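# Reseat lid on reader plate, place both atop reader

## Task

Inside the powered-down reader, the lid has slid back on the plate and now catches on the lip of the slot, so drawing the carrier out would knock it off. Put the lid properly back in place on the plate, then set the plate and lid together on top of the reader. A bent wire is on the bench and may be useful.

## Robot and tools

Robot: two seven-joint xArm arms, left_arm and right_arm, each ending in a parallel two-finger gripper with a wrist camera. The left base is near (+0.003, +0.433, 0) m and the right base near (-0.048, -0.413, 0) m, both nearly unrotated. A camera stand sits behind the arms.

Frame: every position, orientation, velocity and offset uses the scene frame. Its origin is at table-top height, halfway between the nominal bases. +z is up, +x points out over the table, and left_arm is on the +y side. Image left and right do not match arm names. Printed hand positions can be off by a few centimetres, more at long reach. A gripper's fingers point along its own +z and close along its own y. end_effector_position is the point between the closed pads, about 2 cm behind the fingertips; closing pushes the tips about 10 mm further forward.

execute_actions(actions, cameras): actions is a list of actions. Each action is a list of 1 to 15 rows, one row per 1/30 s step; a short action repeats its last row until step 15. Each row is one flat list of 14 numbers for both arms, each in [-1, 1]: dx, dy, dz, rx, ry, rz, opening for left_arm, then the same seven for right_arm. The six pose numbers are an offset, not a pose: they are measured along scene axes from that arm's Hand target as it was when the action began, and every row counts from that same start. Scale: 1.0 equals 0.6 m for dx, dy, dz and 180 degrees for rx, ry, rz, which together form one rotation vector turning about the Hand target's position. Sending the same offset again moves the arm further. Six zeros means no new pose request, though it re-asks for the Hand target. Opening is absolute: +1 fully open (0.084 m), -1 closed; a 0 is a real command, so resend the present value to keep a gripper as it is. cameras lists camera names, ["all"], or []; images come only when asked or when actions is empty.

move(target, speed, blend, opening_speed, blocking, cameras): target is either one 14-number row, laid out as above, or a list of up to 15 such rows. Every row is an offset from the same starting Hand targets, never from the previous row. The grippers travel in straight lines, all finishing together, within 10 s total. speed is metres per second, 0.002 to 1, default 0.25 (turns capped at twice that in rad/s); one value or one per target. blend, in metres, rounds corners at intermediate targets; 0 stops at each. opening_speed (0.2 or more, per second on the -1..+1 scale) makes finger changes gradual. blocking=false returns after about 0.5 s while the motion continues. Paths do not avoid obstacles or the other arm; faster moves stray more and hit harder. The result adds a move: line such as done, off_target, moving, held or fault, plus limits like paced (pose clipped) or held (a check withheld steps).

wait(seconds): 0 to 3600; lets the scene run with no new command and returns early if a running move ends. stop(): brakes a running move. zoom_image(camera, region): camera is cam_high, cam_low, cam_left_wrist or cam_right_wrist; region is [x0, y0, x1, y1] in pixels of that camera's latest 896x504 image, at most 504 on each side. clear_fault(arm): clears a reported torque fault on left_arm or right_arm. read_manual(section): returns licence text only. finished_scene(scene): scene number 1 or 2; ends the scene permanently, so call it only once the lid sits on the plate and both rest on the reader stably without the robot.

Results: each arm's end_effector_position (m), end_effector_quat_wxyz, velocities (omitted when joints are still), Joint positions (last value is the finger opening in m), joint torques, Hand target (the last commanded pose after clipping; next offsets count from it), grip_measured and Tool commands. Calls with actions also list positions at some steps. A gripper often stops short of its Hand target; send the remaining gap as an offset.

Control notes: each step the commanded orientation is clipped to within 32 degrees of the measured one. Large wrist turns can swing the elbow. Joint targets change at no more than 3.14 rad/s. The clearance check blocks commands bringing the arms too close, but not fingers closing into the other arm.

Gripping: with nothing held, grip_measured sits up to about 0.024 below the command. To hold something, command about 0.03 below the opening at which the fingers first touched it; about 24 N per pad on parts up to 6 cm wide, wider ones may slip.

Avoid: dropping parts, releasing moving parts, letting anything fall far or leave the table (that fails the task), slamming into the reader or heavy fixed things, hard pushes, and any contact between the arms. If a push stops an arm, command a target back past the gripper to end it. A joint reaching its contact load limit (waist 41.3, shoulder 41.5, upper arm roll 26.4, elbow 26.4, forearm roll 26.4, wrist pitch 14.2, wrist roll 14.8 N m), a motor saturated for 1 s, or long overload causes a torque fault: the arm halts until clear_fault. Holding loads, stretched arms or pushing at unreachable poses heat motors; MOTOR HOT appears at 65 °C and at 80 °C the arm brakes for 30 to 60 s. Time spent thinking lets the scene run on.

Each tool is called after "Call:" by a JSON object that holds its "api" and its "payload".

## Session

Call:
{"api": "execute_actions", "payload": {"actions": []}}

Scene clock: 0.00 s.
left_arm: end_effector_position=(+0.1426, -0.2351, +0.2873) grip_measured=+1.00 end_effector_quat_wxyz=(+0.225, +0.726, -0.559, +0.332) | right_arm: end_effector_position=(+0.2103, -0.5521, +0.2549) grip_measured=+1.00 end_effector_quat_wxyz=(+0.060, +0.831, -0.545, +0.092)
Joint positions: left_arm=[-1.431 0.249 0.09 1.214 0.354 0.155 -0.369 0.084] | right_arm=[-0.647 -0.818 0.198 0.489 0.006 1.125 0.679 0.084]
Joint velocities: within noise
Joint torques (N m): no reading
Hand target: left_arm +0.1426, -0.2351, +0.2873; +0.225, +0.726, -0.559, +0.332 | right_arm +0.2103, -0.5521, +0.2549; +0.060, +0.831, -0.545, +0.092
Tool commands: left_gripper/opening=+1.0 right_gripper/opening=+1.0

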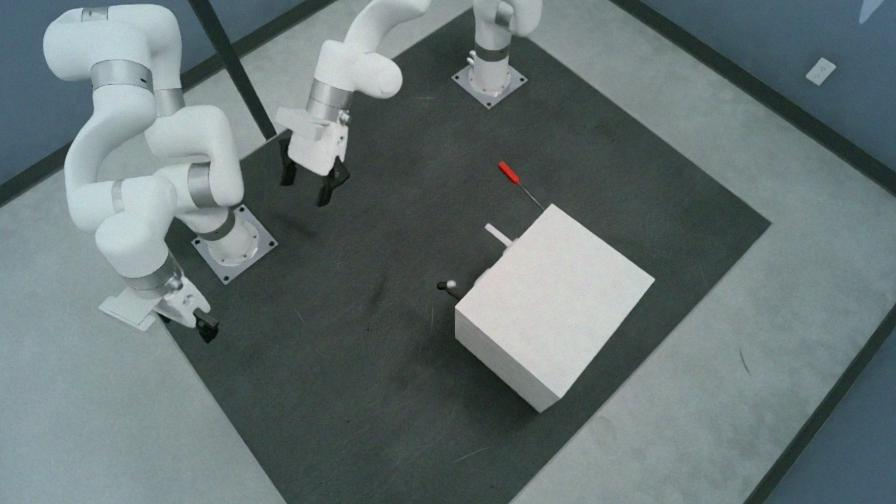

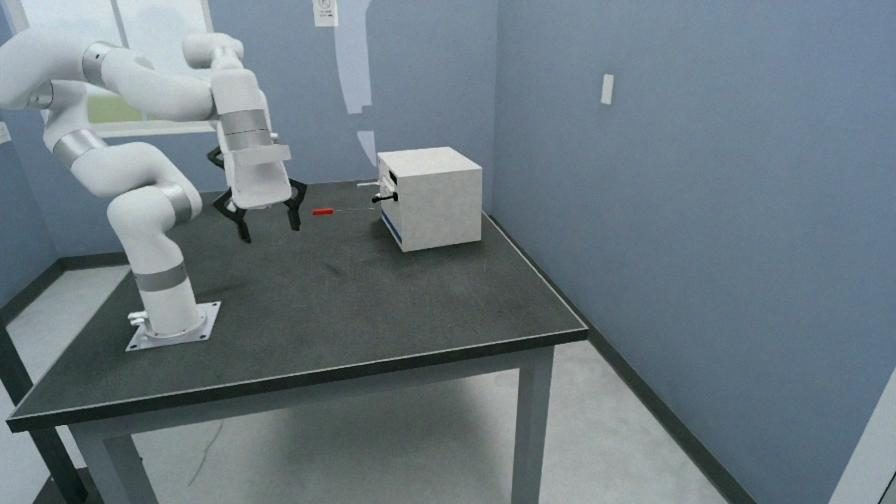

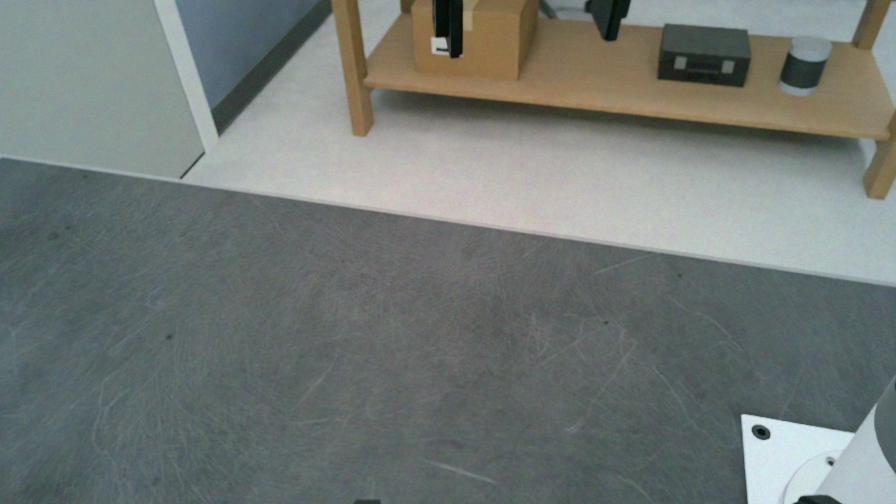

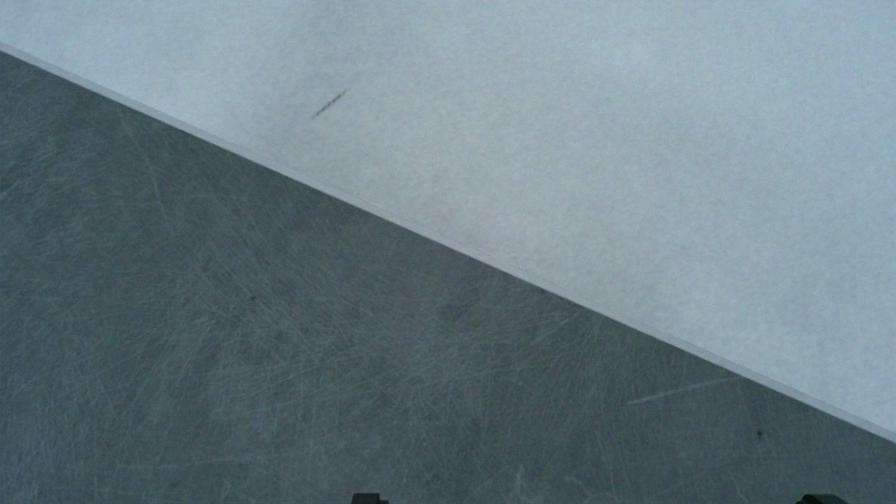

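Call:
{"api": "zoom_image", "payload": {"camera": "cam_high", "region": [400, 140, 680, 420]}}

Call:
{"api": "zoom_image", "payload": {"camera": "cam_low", "region": [300, 130, 500, 260]}}

Scaled by 1.800 from the camera's image (finer frame: 1280x720).

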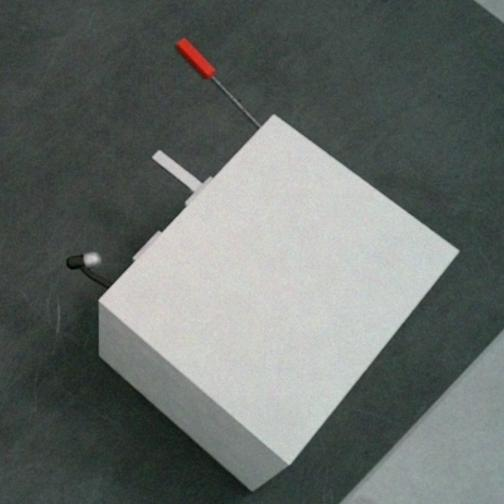

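Scaled by 2.520 from the camera's image (finer frame: 1280x720).

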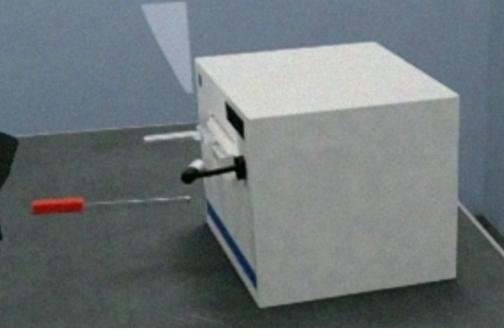

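Call:
{"api": "move", "payload": {"target": [[0.096,0.808,0.105,0.158,0.233,0.392,1,0,0,0,0,0,0,1],[0.096,0.808,0.105,0.158,0.233,0.392,1,-0.017,0.887,-0.208,-0.248,-0.377,0.309,1]], "speed": 0.4, "cameras": ["all"]}}

Scene clock: 141.23 s.
left_arm: end_effector_position=(+0.2002, +0.2497, +0.3503) grip_measured=+1.00 end_effector_quat_wxyz=(+0.000, +1.000, -0.001, -0.001) | right_arm: end_effector_position=(+0.2051, -0.3728, +0.2137) grip_measured=+1.00 end_effector_quat_wxyz=(+0.039, +0.862, -0.383, +0.329)
Joint positions: left_arm=[-1.177 -0.742 0.269 0.872 0.179 1.595 -0.972 0.084] | right_arm=[-0.009 -1.476 0.725 0.058 0.291 0.975 1.031 0.084]
Joint torques (N m): left_arm=[3.74 -4.29 -1.23 17.21 1.51 -0.8 0.73] | right_arm=[-2 8.82 -6.46 16.11 -1.43 -1.64 -0.81]
Hand target: left_arm +0.2002, +0.2497, +0.3503; +0.000, +1.000, -0.001, -0.001 | right_arm +0.2051, -0.3728, +0.2137; +0.039, +0.862, -0.383, +0.329 (not the last commanded pose)
Off the commanded pose: left_arm 0.000 m, 0 deg | right_arm 0.363 m, 65 deg.
move: held (right_arm; a check stopped the path); path passed 1 of 2 targets; limits=held
pose unreachable (right arm): on one or more control steps of this call, first in action 0 (counted from 0), this arm could not follow its commanded pose, so it was not sent that pose on those steps. It may still have moved: this result reports where it is.
cause: moving toward the commanded pose would bring two parts of the arm too close to each other (joints 3 (upper arm roll) to 5 (forearm roll) lie between them).

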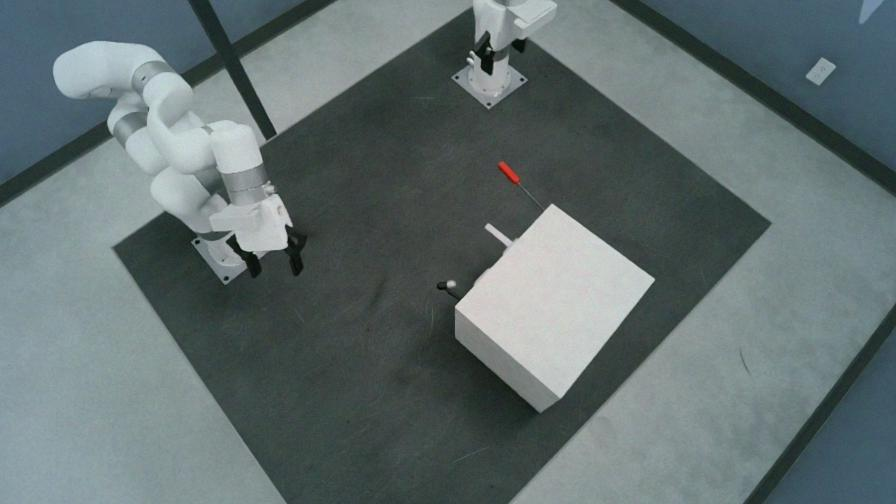

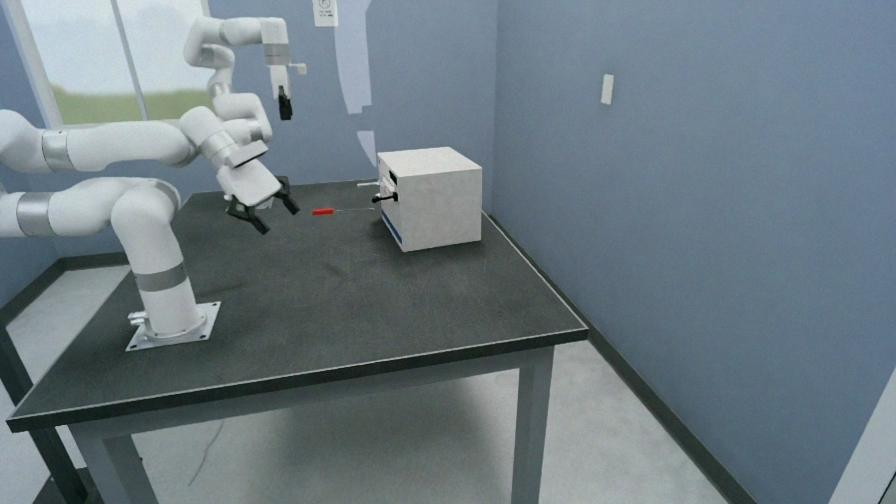

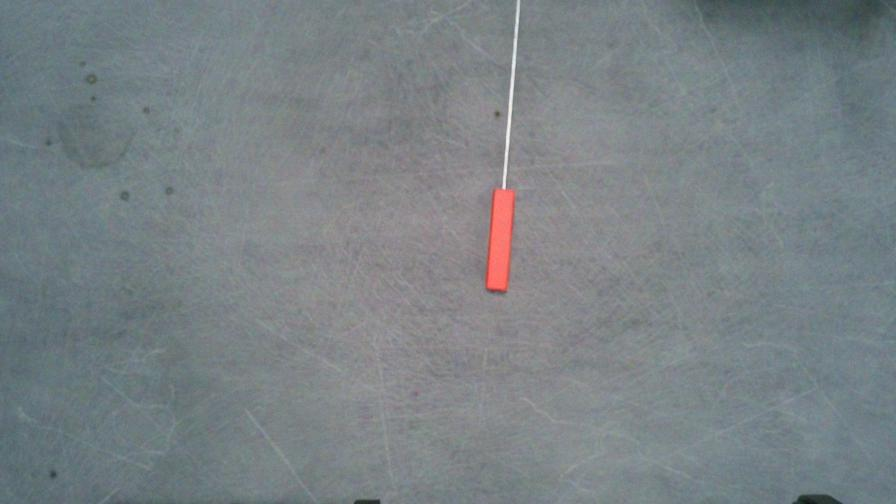

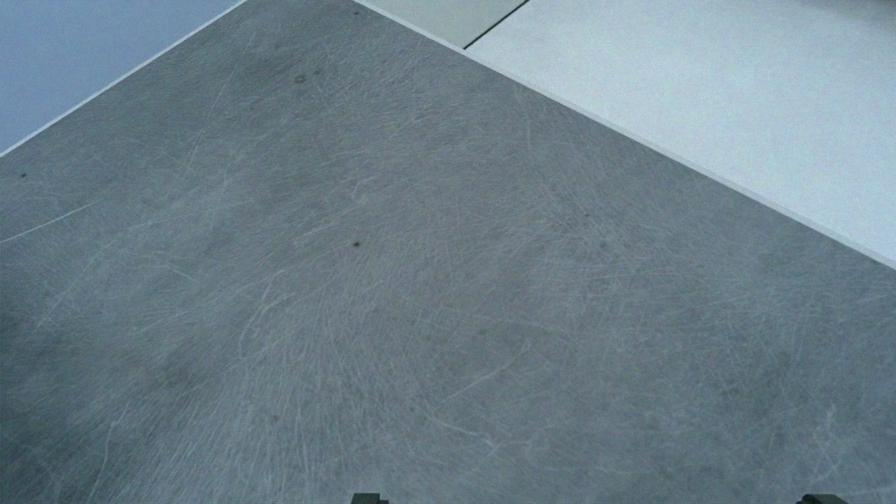

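Call:
{"api": "move", "payload": {"target": [0.217,0,0,0,0,0,1,0.242,0.121,0.227,0.026,0.220,0.256,1], "speed": 0.4, "cameras": ["cam_left_wrist","cam_right_wrist","cam_high"]}}

Scene clock: 160.53 s.
left_arm: end_effector_position=(+0.3304, +0.2497, +0.3503) grip_measured=+1.00 end_effector_quat_wxyz=(+0.000, +1.000, -0.001, -0.001) | right_arm: end_effector_position=(+0.3503, -0.3002, +0.3499) grip_measured=+1.00 end_effector_quat_wxyz=(+0.000, +1.000, +0.000, +0.000)
Joint positions: left_arm=[-1.184 -0.414 0.53 1.127 0.205 1.491 -0.708 0.084] | right_arm=[-0.219 -0.238 0.412 1.24 0.095 1.459 0.192 0.084]
Joint torques (N m): left_arm=[-3.85 -2.95 -2.13 17.4 -1.75 -1.43 0.88] | right_arm=[1.02 -8.45 -1 20.13 -1.1 -1 0.97]
Hand target: left_arm +0.3304, +0.2497, +0.3503; +0.000, +1.000, -0.001, -0.001 | right_arm +0.3503, -0.3002, +0.3499; +0.000, +1.000, +0.000, +0.000
Off the commanded pose: left_arm 0.000 m, 0 deg | right_arm 0.000 m, 0 deg.
move: done
Images, in order (width x height): cam_high 896x504, cam_left_wrist 896x504, cam_right_wrist 896x504.

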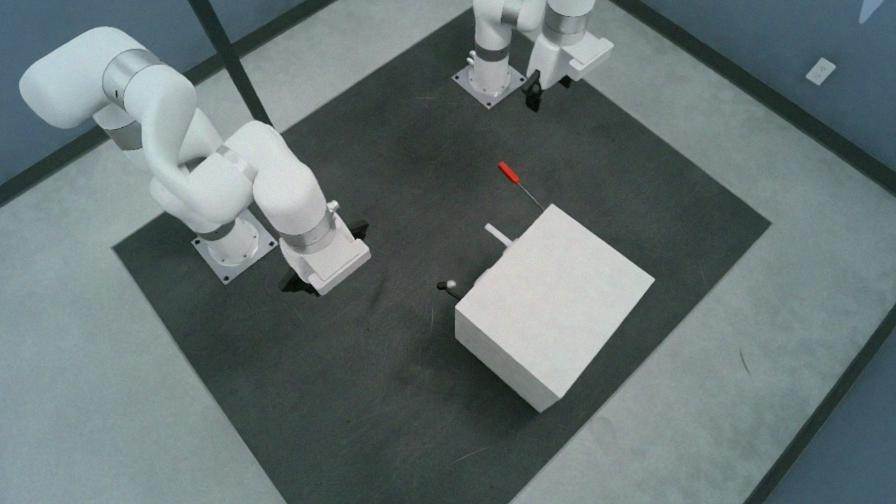

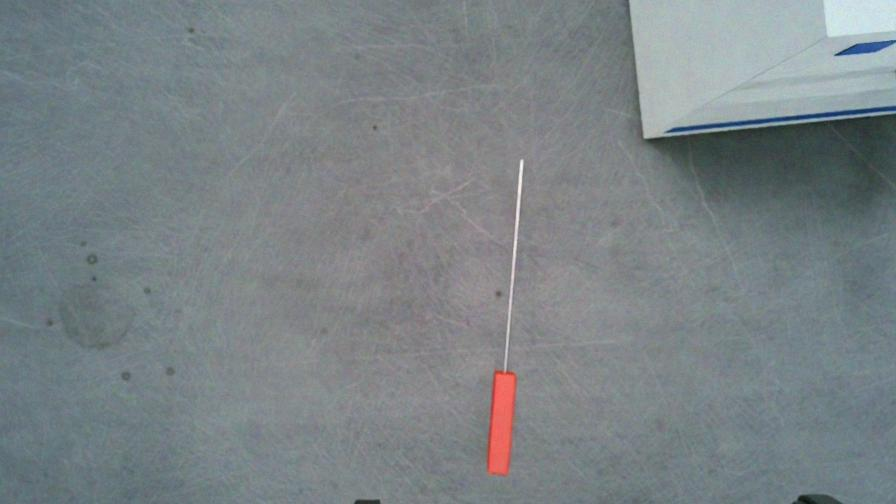

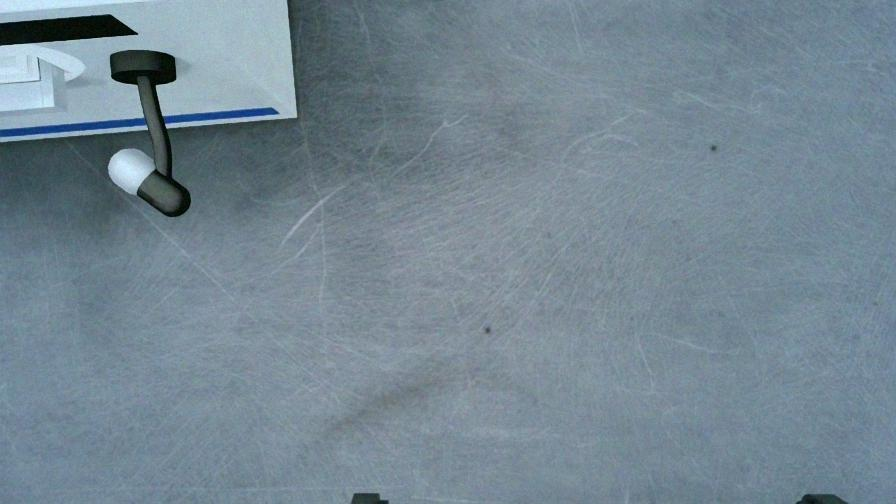

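Call:
{"api": "move", "payload": {"target": [0,0,0,0,0,0,1,-0.283,0.367,-0.317,0,-0.5,0,1], "speed": 0.4, "cameras": ["cam_right_wrist","cam_left_wrist"]}}

Call:
{"api": "zoom_image", "payload": {"camera": "cam_left_wrist", "region": [440, 140, 600, 260]}}

Scene clock: 185.67 s.
left_arm: end_effector_position=(+0.3304, +0.2497, +0.3503) grip_measured=+1.00 end_effector_quat_wxyz=(+0.000, +1.000, -0.001, -0.001) | right_arm: end_effector_position=(+0.1805, -0.0801, +0.1598) grip_measured=+1.00 end_effector_quat_wxyz=(+0.000, +0.707, +0.000, +0.707)
Joint positions: left_arm=[-1.184 -0.414 0.53 1.127 0.205 1.491 -0.708 0.084] | right_arm=[0.039 -1.717 1.939 0.471 0.335 0.497 1.638 0.084]
Joint torques (N m): left_arm=[-2.04 -2.97 -2.03 17.09 -1.56 -1.14 0.61] | right_arm=[-2.05 5.46 -14.56 -5.37 -0.8 1.27 1.01]
Hand target: left_arm +0.3304, +0.2497, +0.3503; +0.000, +1.000, -0.001, -0.001 | right_arm +0.1805, -0.0800, +0.1597; +0.000, +0.707, +0.000, +0.707
Off the commanded pose: left_arm 0.000 m, 0 deg | right_arm 0.000 m, 0 deg.
move: done
Images, in order (width x height): cam_left_wrist 896x504, cam_right_wrist 896x504.

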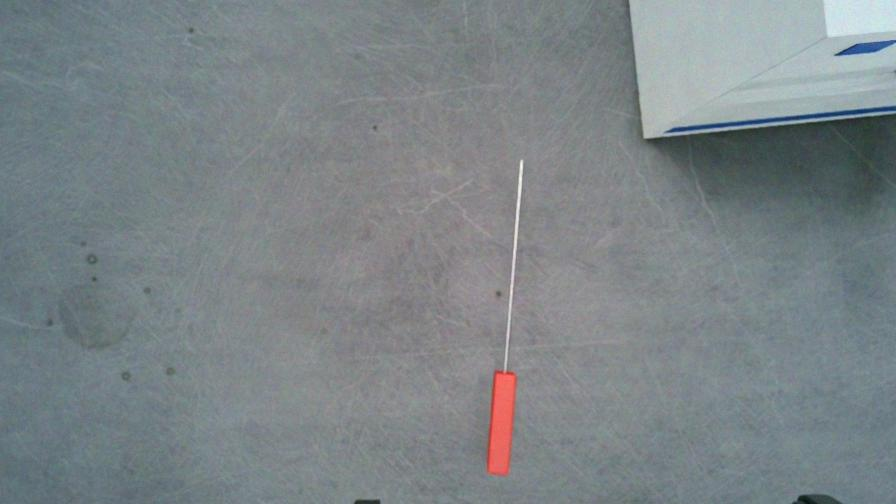

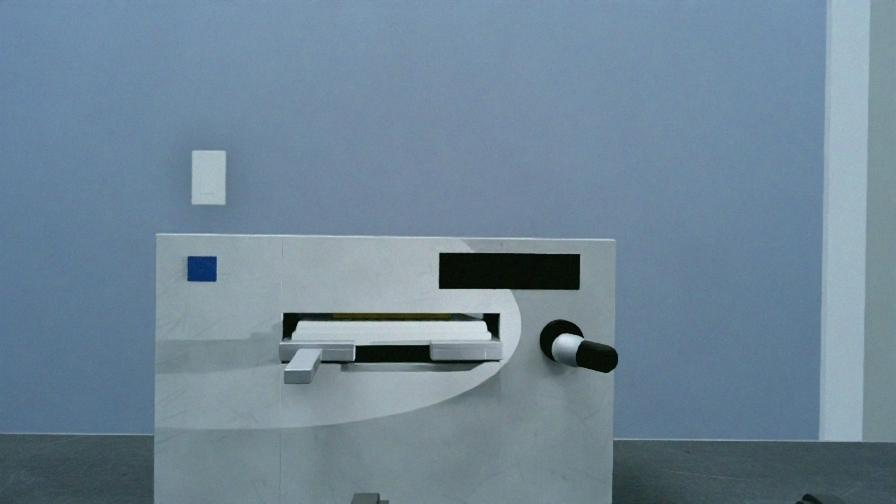

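Scaled by 3.150 from the camera's image (finer frame: 1280x720).

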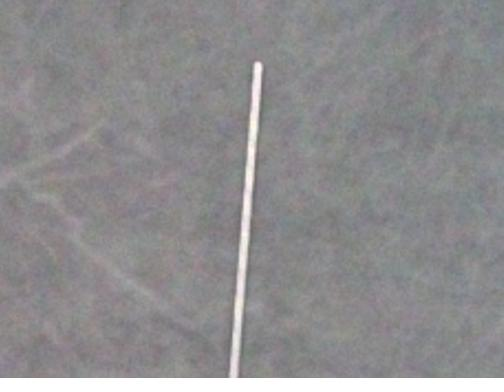

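Call:
{"api": "zoom_image", "payload": {"camera": "cam_right_wrist", "region": [260, 290, 530, 400]}}

Scaled by 1.867 from the camera's image (finer frame: 1280x720).

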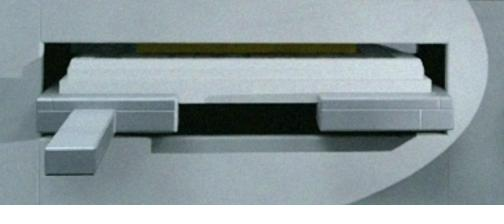

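Call:
{"api": "move", "payload": {"target": [0.11,0.11,-0.42,-0.333,0,0,1,0.332,0.042,-0.045,0,0,0.0328,1], "speed": 0.3, "cameras": ["cam_left_wrist","cam_right_wrist"]}}

Call:
{"api": "zoom_image", "payload": {"camera": "cam_right_wrist", "region": [196, 120, 700, 400]}}

Scene clock: 256.23 s.
left_arm: end_effector_position=(+0.3964, +0.3157, +0.0983) grip_measured=+1.00 end_effector_quat_wxyz=(+0.500, +0.866, -0.001, +0.000) | right_arm: end_effector_position=(+0.3797, -0.0548, +0.1327) grip_measured=+1.00 end_effector_quat_wxyz=(-0.036, +0.706, +0.036, +0.706)
Joint positions: left_arm=[-1.629 -0.928 1.814 0.673 -0.207 0.663 0.375 0.084] | right_arm=[-0.79 -1.86 1.916 0.703 0.411 -0.219 1.607 0.084]
Joint torques (N m): left_arm=[-3.81 5.29 -9.04 7.53 1.35 0.37 1.05] | right_arm=[-1.85 8.65 -19.62 -6.03 0.35 -0.81 -0.74]
Hand target: left_arm +0.3964, +0.3157, +0.0983; +0.500, +0.866, -0.001, +0.000 | right_arm +0.3797, -0.0548, +0.1327; -0.036, +0.706, +0.036, +0.706
Off the commanded pose: left_arm 0.000 m, 0 deg | right_arm 0.000 m, 0 deg.
move: done

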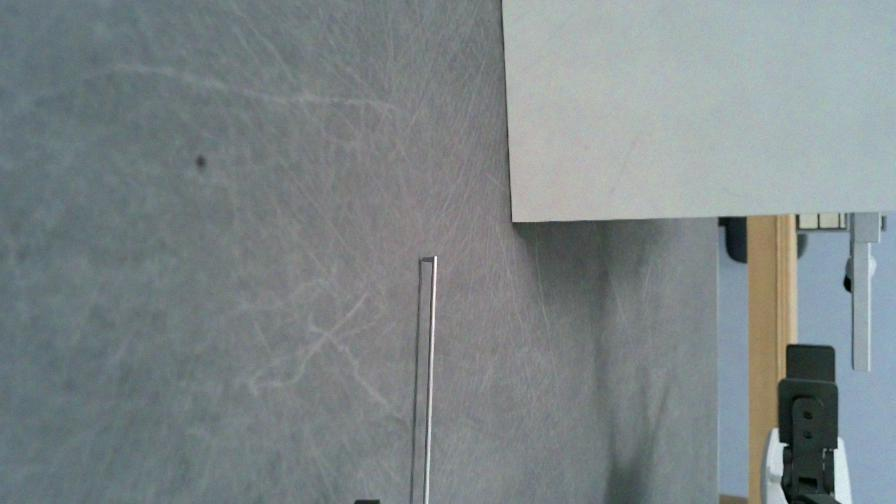

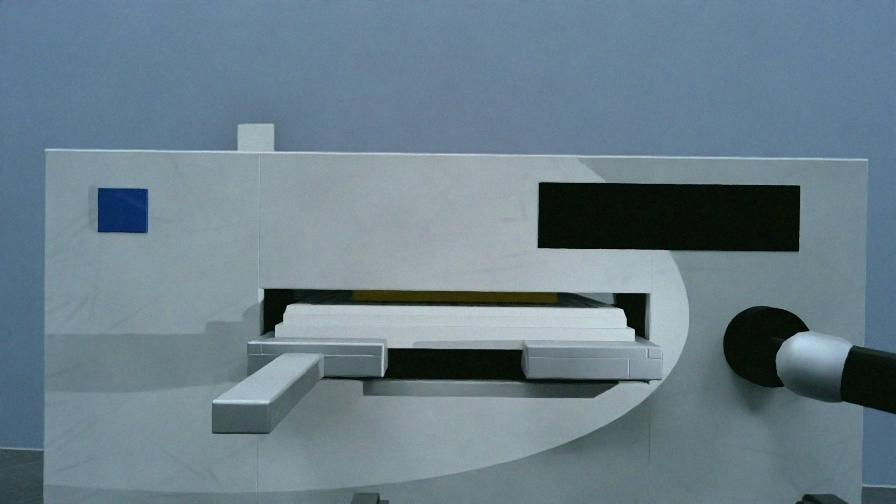

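Scaled by 1.000.

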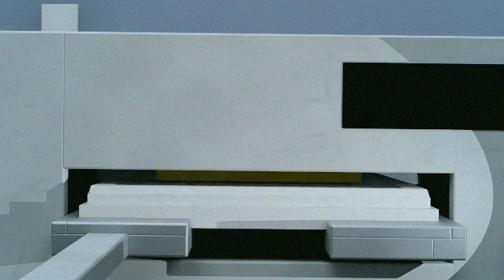

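Call:
{"api": "zoom_image", "payload": {"camera": "cam_right_wrist", "region": [240, 270, 460, 410]}}

Call:
{"api": "zoom_image", "payload": {"camera": "cam_right_wrist", "region": [450, 270, 670, 410]}}

Call:
{"api": "zoom_image", "payload": {"camera": "cam_left_wrist", "region": [390, 230, 490, 300]}}

Scaled by 2.291 from the camera's image (finer frame: 1280x720).

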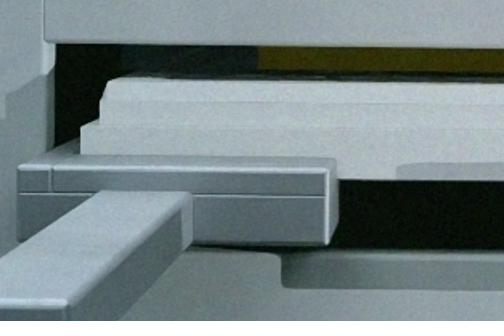

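Scaled by 2.291 from the camera's image (finer frame: 1280x720).

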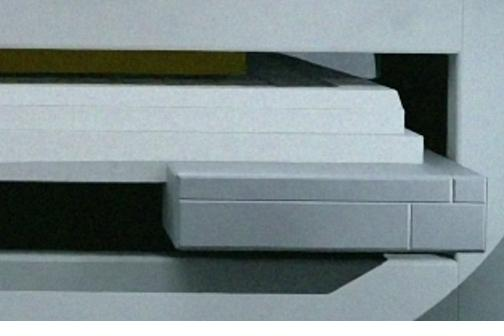

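Scaled by 5.040 from the camera's image (finer frame: 1280x720).

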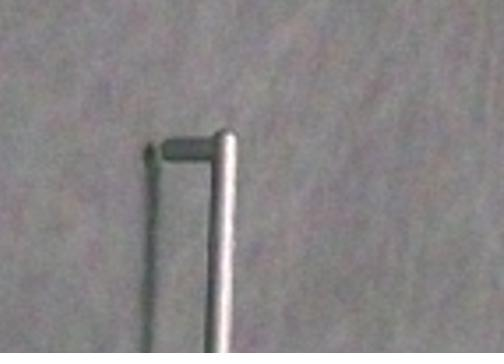

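Call:
{"api": "move", "payload": {"target": [0,0,0,0,0,0,1,0.116,0.012,-0.025,0,0,0,1], "speed": 0.2, "cameras": ["cam_right_wrist"]}}

Call:
{"api": "zoom_image", "payload": {"camera": "cam_right_wrist", "region": [160, 200, 450, 360]}}

Call:
{"api": "zoom_image", "payload": {"camera": "cam_right_wrist", "region": [440, 200, 730, 360]}}

Scene clock: 318.73 s.
left_arm: end_effector_position=(+0.3964, +0.3157, +0.0983) grip_measured=+1.00 end_effector_quat_wxyz=(+0.500, +0.866, -0.001, +0.000) | right_arm: end_effector_position=(+0.4493, -0.0476, +0.1177) grip_measured=+1.00 end_effector_quat_wxyz=(-0.036, +0.706, +0.036, +0.706)
Joint positions: left_arm=[-1.629 -0.928 1.814 0.673 -0.207 0.663 0.375 0.084] | right_arm=[-1.05 -1.928 1.853 0.9 0.405 -0.282 1.619 0.084]
Joint torques (N m): left_arm=[-3.73 5.18 -9.08 7.51 1.56 0.43 0.77] | right_arm=[-1.73 11.15 -20.66 -6.04 0.36 1.25 1.02]
Hand target: left_arm +0.3964, +0.3157, +0.0983; +0.500, +0.866, -0.001, +0.000 | right_arm +0.4493, -0.0476, +0.1177; -0.036, +0.706, +0.036, +0.706
Off the commanded pose: left_arm 0.000 m, 0 deg | right_arm 0.000 m, 0 deg.
move: done

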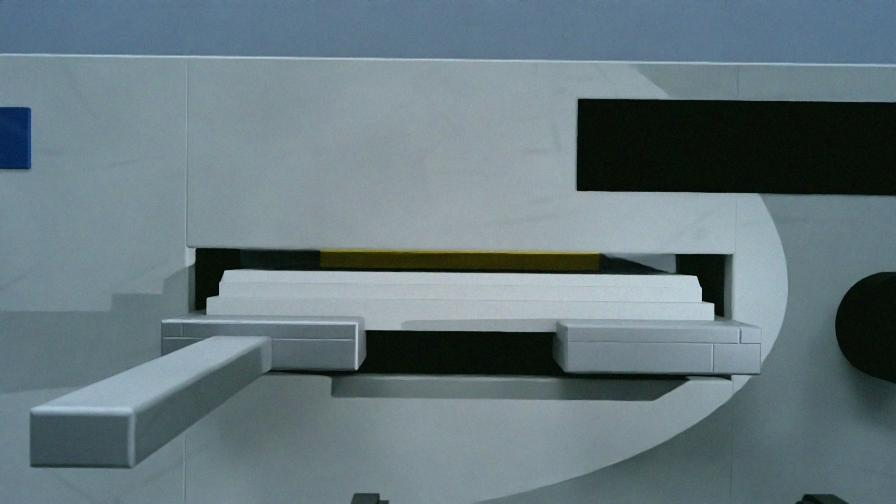

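Scaled by 1.738 from the camera's image (finer frame: 1280x720).

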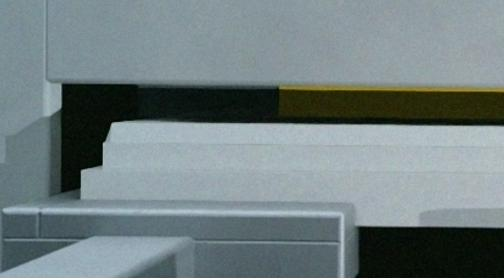

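Scaled by 1.738 from the camera's image (finer frame: 1280x720).

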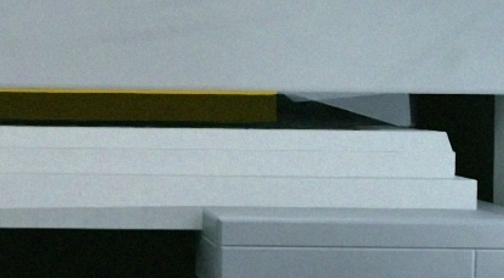

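Call:
{"api": "move", "payload": {"target": [0,0,0,0,0,0,1,0.0095,0.001,-0.0233,0.0086,-0.0829,0,1], "speed": 0.2, "cameras": ["cam_right_wrist"]}}

Call:
{"api": "zoom_image", "payload": {"camera": "cam_right_wrist", "region": [170, 200, 450, 360]}}

Call:
{"api": "zoom_image", "payload": {"camera": "cam_right_wrist", "region": [440, 200, 720, 360]}}

Scene clock: 390.67 s.
left_arm: end_effector_position=(+0.3964, +0.3157, +0.0983) grip_measured=+1.00 end_effector_quat_wxyz=(+0.500, +0.866, -0.001, +0.000) | right_arm: end_effector_position=(+0.4519, -0.0326, +0.1350) grip_measured=+1.00 end_effector_quat_wxyz=(-0.073, +0.658, +0.056, +0.748)
Joint positions: left_arm=[-1.629 -0.928 1.814 0.673 -0.207 0.663 0.375 0.084] | right_arm=[-1.087 -2.057 1.89 1.022 0.963 -0.327 1.216 0.084]
Joint torques (N m): left_arm=[-4.3 5.38 -8.94 7.36 1.46 0.25 1] | right_arm=[0.32 12.38 -18.81 -7.91 0.75 -0.53 1.05]
Hand target: left_arm +0.3964, +0.3157, +0.0983; +0.500, +0.866, -0.001, +0.000 | right_arm +0.4519, -0.0326, +0.1350; -0.073, +0.658, +0.056, +0.748 (not the last commanded pose)
Tool commands: left_gripper/opening=+1.0 right_gripper/opening=+1.0
Off the commanded pose: left_arm 0.000 m, 0 deg | right_arm 0.035 m, 9 deg.
TORQUE FAULT: the external load on joint 3 (upper arm roll) of the right arm reached its load limit, and that arm stopped. The contact can be on any part of that arm beyond that joint, not only on its tool. A torque fault puts only its own arm into a fault stop. That arm's remaining commands of this call were not run. The hold on joint 3 (upper arm roll) of that arm was moved back by the arm itself, up to 3 degrees, as the stop began. That arm is still stopped at the end of this call. While its stop runs, that arm, its gripper or tool too, takes no new command.
CLEAR FAULT: the right arm stays stopped (state 4) until you call clear_fault(arm="right_arm").
End effector pose when the fault began: right_arm: position (+0.4551, -0.0479, +0.1060), quat_wxyz (-0.057, +0.675, +0.055, +0.734)
Joint positions when the fault began: right_arm=[-1.087 -2.058 1.942 1.022 0.961 -0.327 1.219 0.084]
move: fault (right_arm)

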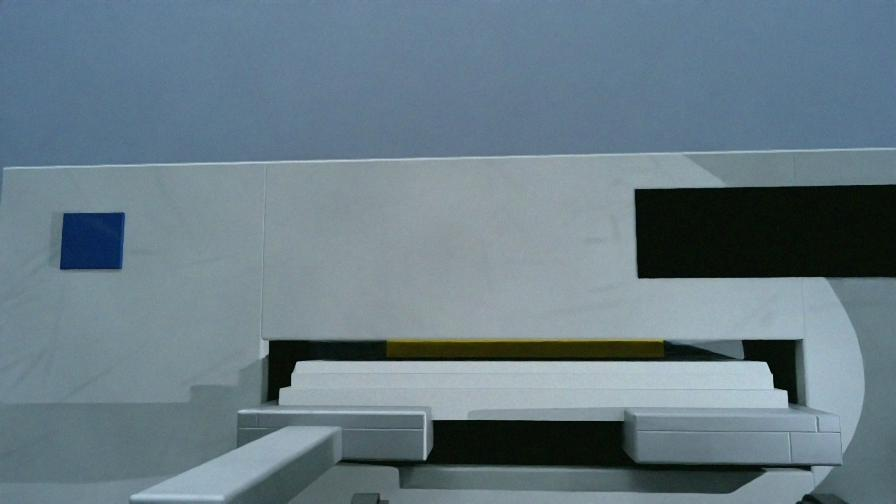

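Scaled by 1.800 from the camera's image (finer frame: 1280x720).

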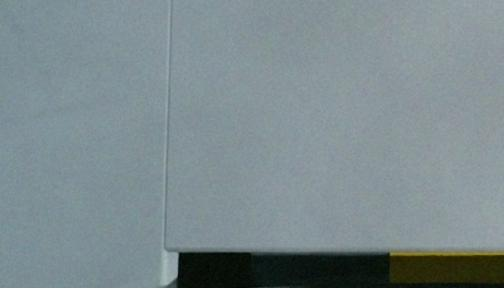

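Scaled by 1.800 from the camera's image (finer frame: 1280x720).

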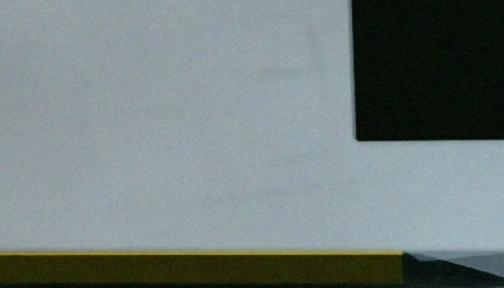

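Call:
{"api": "clear_fault", "payload": {"arm": "right_arm"}}

Call:
{"api": "move", "payload": {"target": [[-0.111,-0.110,0.336,0.333,0,0,-0.05,-0.453,-0.079,0.042,-0.0076,0.0405,-0.058,1],[-0.2057,-0.1228,0.003,0.3332,-0.0116,-0.0201,-0.05,-0.17,-0.446,0.358,-0.0526,0.5388,-0.0403,1]], "speed": 0.35, "cameras": ["cam_left_wrist","cam_right_wrist","cam_high"]}}

Scene clock: 472.93 s.
left_arm: end_effector_position=(+0.3964, +0.3157, +0.0983) grip_measured=+1.00 end_effector_quat_wxyz=(+0.500, +0.866, -0.001, +0.000) | right_arm: end_effector_position=(+0.4519, -0.0326, +0.1350) grip_measured=+1.00 end_effector_quat_wxyz=(-0.073, +0.658, +0.056, +0.748)
Joint positions: left_arm=[-1.629 -0.928 1.814 0.673 -0.207 0.663 0.375 0.084] | right_arm=[-1.087 -2.057 1.89 1.022 0.963 -0.327 1.216 0.084]
Joint torques (N m): left_arm=[-3.46 6.66 -9.67 7.15 0.89 0.18 0.1] | right_arm=[0.44 12.59 -18.65 -7.85 0.83 -0.55 1.01]
Hand target: left_arm +0.3964, +0.3157, +0.0983; +0.500, +0.866, -0.001, +0.000 | right_arm +0.4519, -0.0326, +0.1350; -0.073, +0.658, +0.056, +0.748 (not the last commanded pose)
Tool commands: left_gripper/opening=+1.0 right_gripper/opening=+1.0
Off the commanded pose: left_arm 0.000 m, 0 deg | right_arm 0.035 m, 9 deg.
TORQUE FAULT, CONTINUED: the right arm's stop, for the torque fault of joint 3 (upper arm roll) that an earlier result reported, is over. The call counts as one of the actions that you can send in this scene. The hold on joint 3 (upper arm roll) of that arm was moved back by the arm itself, up to 3 degrees, as the stop began. That arm's target is now where it stood when the stop ended, not its last command. That arm's gripper keeps its grip as last carried out, and that arm accepts commands again: back off and push less far.
CLEAR FAULT: your call cleared the right arm's torque fault. If a joint's load stays at its limit, that arm stops again at once.

Scene clock: 477.60 s.
left_arm: end_effector_position=(+0.2730, +0.2421, +0.1001) grip_measured=-0.06 end_effector_quat_wxyz=(+0.000, +0.999, -0.036, -0.001) | right_arm: end_effector_position=(+0.3499, -0.3001, +0.3498) grip_measured=+1.00 end_effector_quat_wxyz=(+0.000, +1.000, +0.000, +0.000)
Joint positions: left_arm=[-1.175 -0.309 0.584 0.444 0.256 0.722 -0.737 0.041] | right_arm=[-0.644 -0.316 0.754 1.242 0.215 1.479 0.084 0.084]
Joint torques (N m): left_arm=[-4.05 -3.29 -0.81 12.55 -1.87 -1.58 0.93] | right_arm=[-1.92 -3.43 -3.46 19.63 -1.11 -0.99 0.97]
Hand target: left_arm +0.2730, +0.2421, +0.1001; +0.000, +0.999, -0.036, -0.001 | right_arm +0.3499, -0.3002, +0.3498; +0.000, +1.000, +0.000, +0.000
Off the commanded pose: left_arm 0.000 m, 0 deg | right_arm 0.000 m, 0 deg.
move: done
Images, in order (width x height): cam_high 896x504, cam_left_wrist 896x504, cam_right_wrist 896x504.

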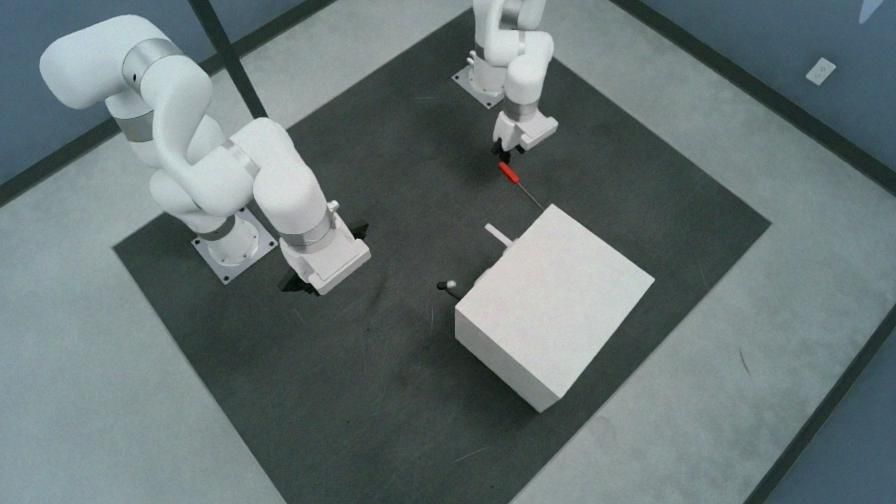

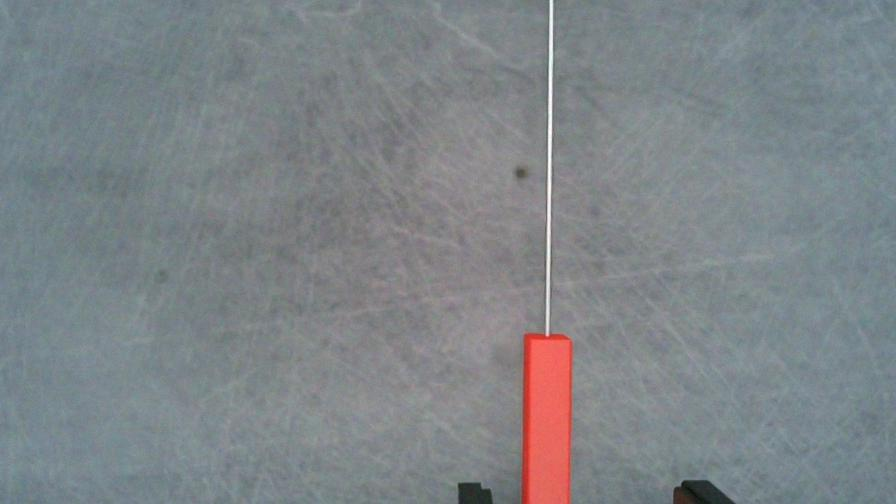

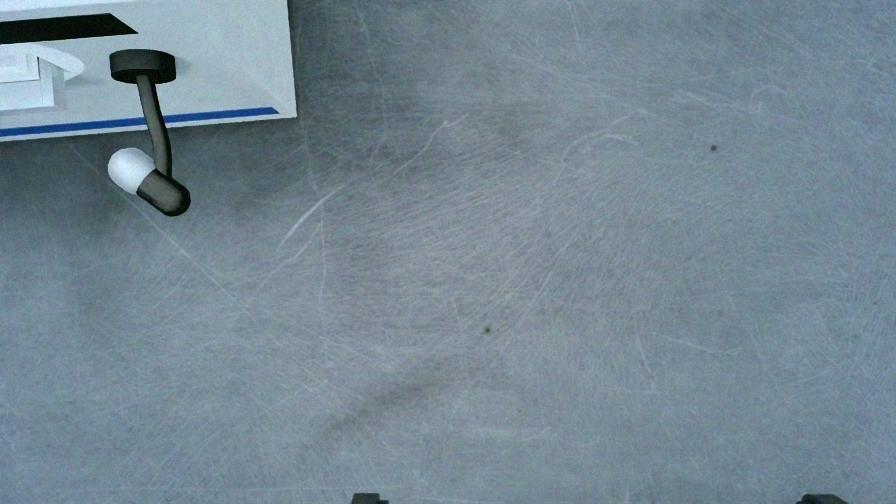

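Call:
{"api": "zoom_image", "payload": {"camera": "cam_left_wrist", "region": [430, 404, 750, 504]}}

Scaled by 1.575 from the camera's image (finer frame: 1280x720).

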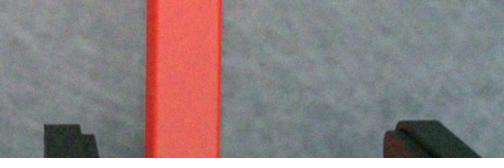

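Call:
{"api": "move", "payload": {"target": [0,-0.004,-0.120,0,0,0,-0.05,0,0,0,0,0,0,1], "speed": 0.15, "cameras": ["cam_left_wrist"]}}

Scene clock: 514.00 s.
left_arm: end_effector_position=(+0.2730, +0.2397, +0.0281) grip_measured=-0.06 end_effector_quat_wxyz=(+0.000, +0.999, -0.036, -0.001) | right_arm: end_effector_position=(+0.3499, -0.3002, +0.3498) grip_measured=+1.00 end_effector_quat_wxyz=(+0.000, +1.000, +0.000, +0.000)
Joint positions: left_arm=[-1.251 -0.027 0.64 0.397 0.039 0.42 -0.578 0.041] | right_arm=[-0.644 -0.316 0.754 1.242 0.215 1.479 0.084 0.084]
Joint torques (N m): left_arm=[-3.82 -5.14 0.56 12.49 -1.69 -1.22 0.86] | right_arm=[-1.77 -3.32 -4.55 19.75 -1.2 -1.51 0.95]
Hand target: left_arm +0.2730, +0.2397, +0.0281; +0.000, +0.999, -0.036, -0.001 | right_arm +0.3499, -0.3002, +0.3498; +0.000, +1.000, +0.000, +0.000
Off the commanded pose: left_arm 0.000 m, 0 deg | right_arm 0.000 m, 0 deg.
move: done

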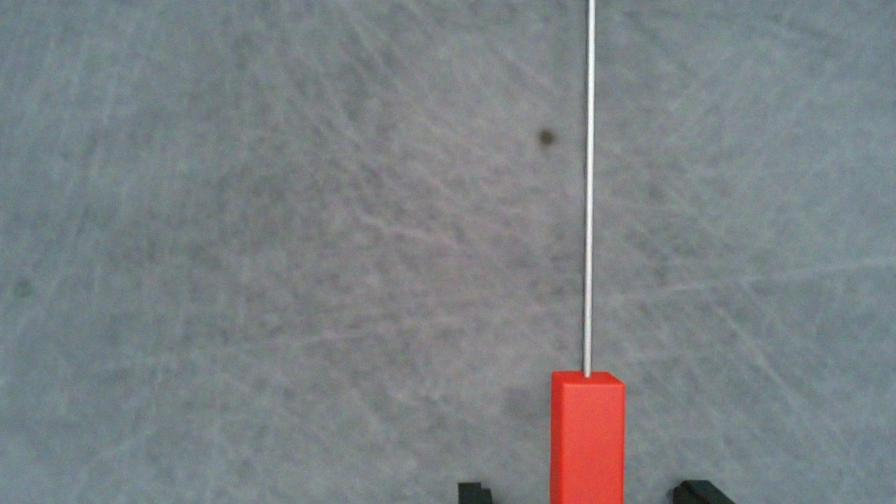

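Call:
{"api": "move", "payload": {"target": [[0,0,-0.0067,0,0,0,-0.05,0,0.083,-0.033,0,0,-0.5,1],[0,0,-0.0067,0,0,0,-0.8,0,0.083,-0.033,0,0,-0.5,1],[0,0,0.2,0,0,0,-0.8,0.017,0.25,-0.083,0,0,-0.944,1],[0,0,0.2,0,0,0,-0.8,0.0892,0.5218,-0.2087,0.7927,0.0408,-0.576,1]], "speed": [0.35,0.35,0.35,0.3], "cameras": ["cam_left_wrist","cam_right_wrist","cam_high"]}}

Scene clock: 646.47 s.
left_arm: end_effector_position=(+0.2730, +0.2397, +0.1481) grip_measured=-0.69 end_effector_quat_wxyz=(+0.000, +0.999, -0.036, -0.001) | right_arm: end_effector_position=(+0.4035, +0.0129, +0.2246) grip_measured=+1.00 end_effector_quat_wxyz=(+0.808, -0.031, +0.587, +0.042)
Joint positions: left_arm=[-1.166 -0.427 0.539 0.515 0.273 0.906 -0.769 0.014] | right_arm=[-1.184 -1.763 1.908 1.422 1.959 -0.616 3.003 0.084]
Joint torques (N m): left_arm=[4.26 -8.01 -2.64 16.48 1.51 -0.75 -1.03] | right_arm=[-1.92 24.79 -18.97 -1.18 1.07 -2.67 -0.85]
Hand target: left_arm +0.2730, +0.2397, +0.1481; +0.000, +0.999, -0.036, -0.001 | right_arm +0.4035, +0.0129, +0.2246; +0.808, -0.031, +0.587, +0.042
Off the commanded pose: left_arm 0.000 m, 0 deg | right_arm 0.000 m, 0 deg.
move: done
Images, in order (width x height): cam_high 896x504, cam_left_wrist 896x504, cam_right_wrist 896x504.

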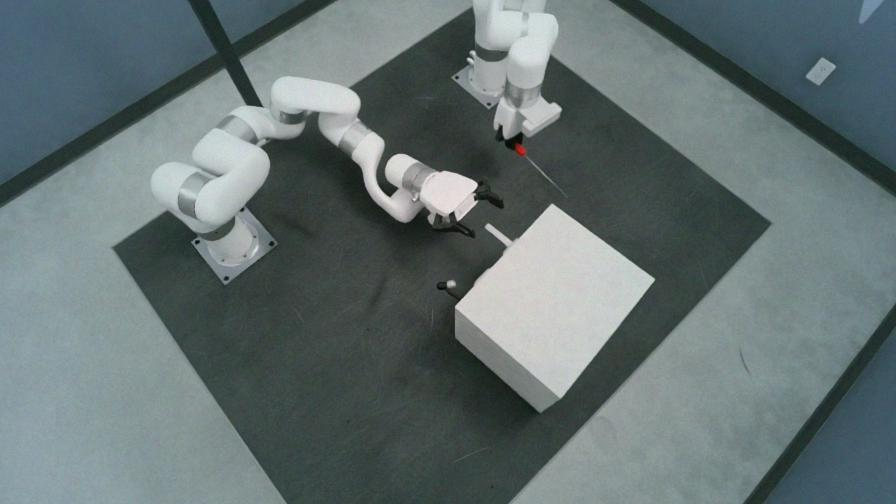

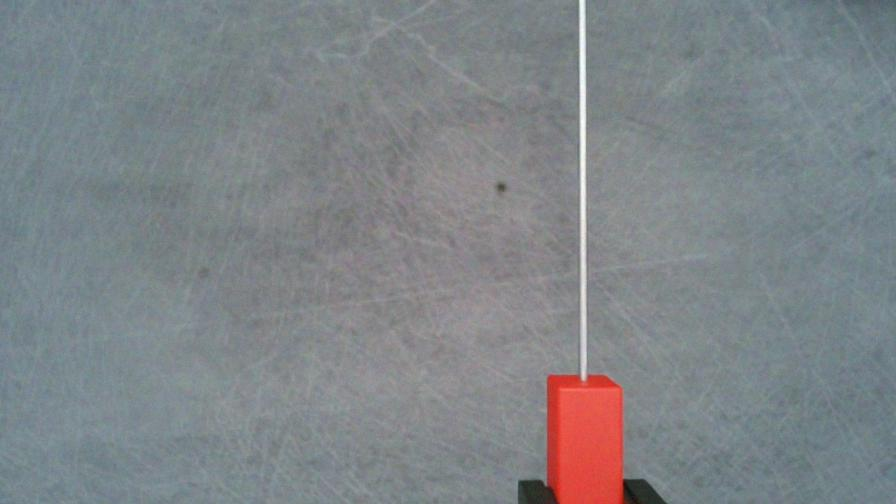

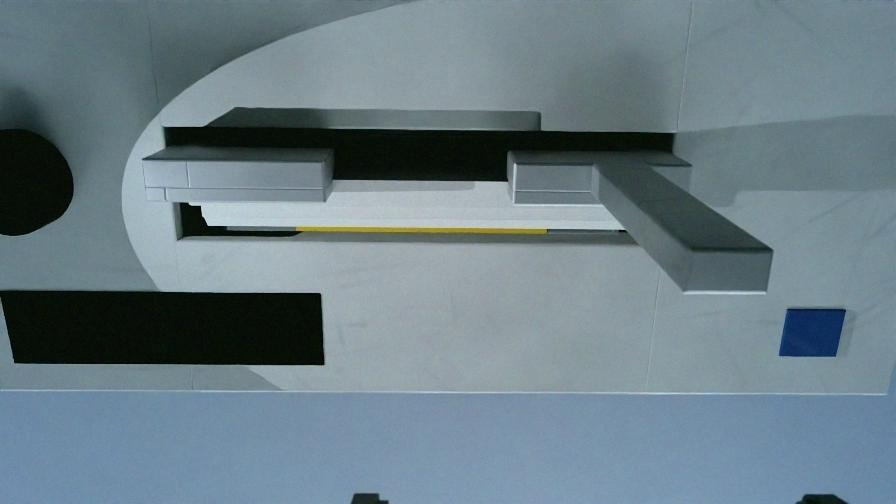

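Call:
{"api": "zoom_image", "payload": {"camera": "cam_right_wrist", "region": [170, 170, 420, 250]}}

Call:
{"api": "zoom_image", "payload": {"camera": "cam_right_wrist", "region": [400, 170, 650, 250]}}

Scaled by 2.016 from the camera's image (finer frame: 1280x720).

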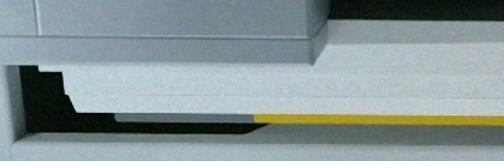

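Scaled by 2.016 from the camera's image (finer frame: 1280x720).

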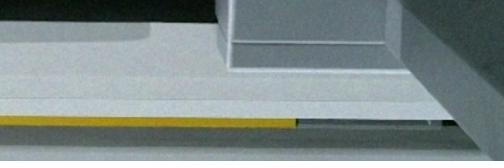

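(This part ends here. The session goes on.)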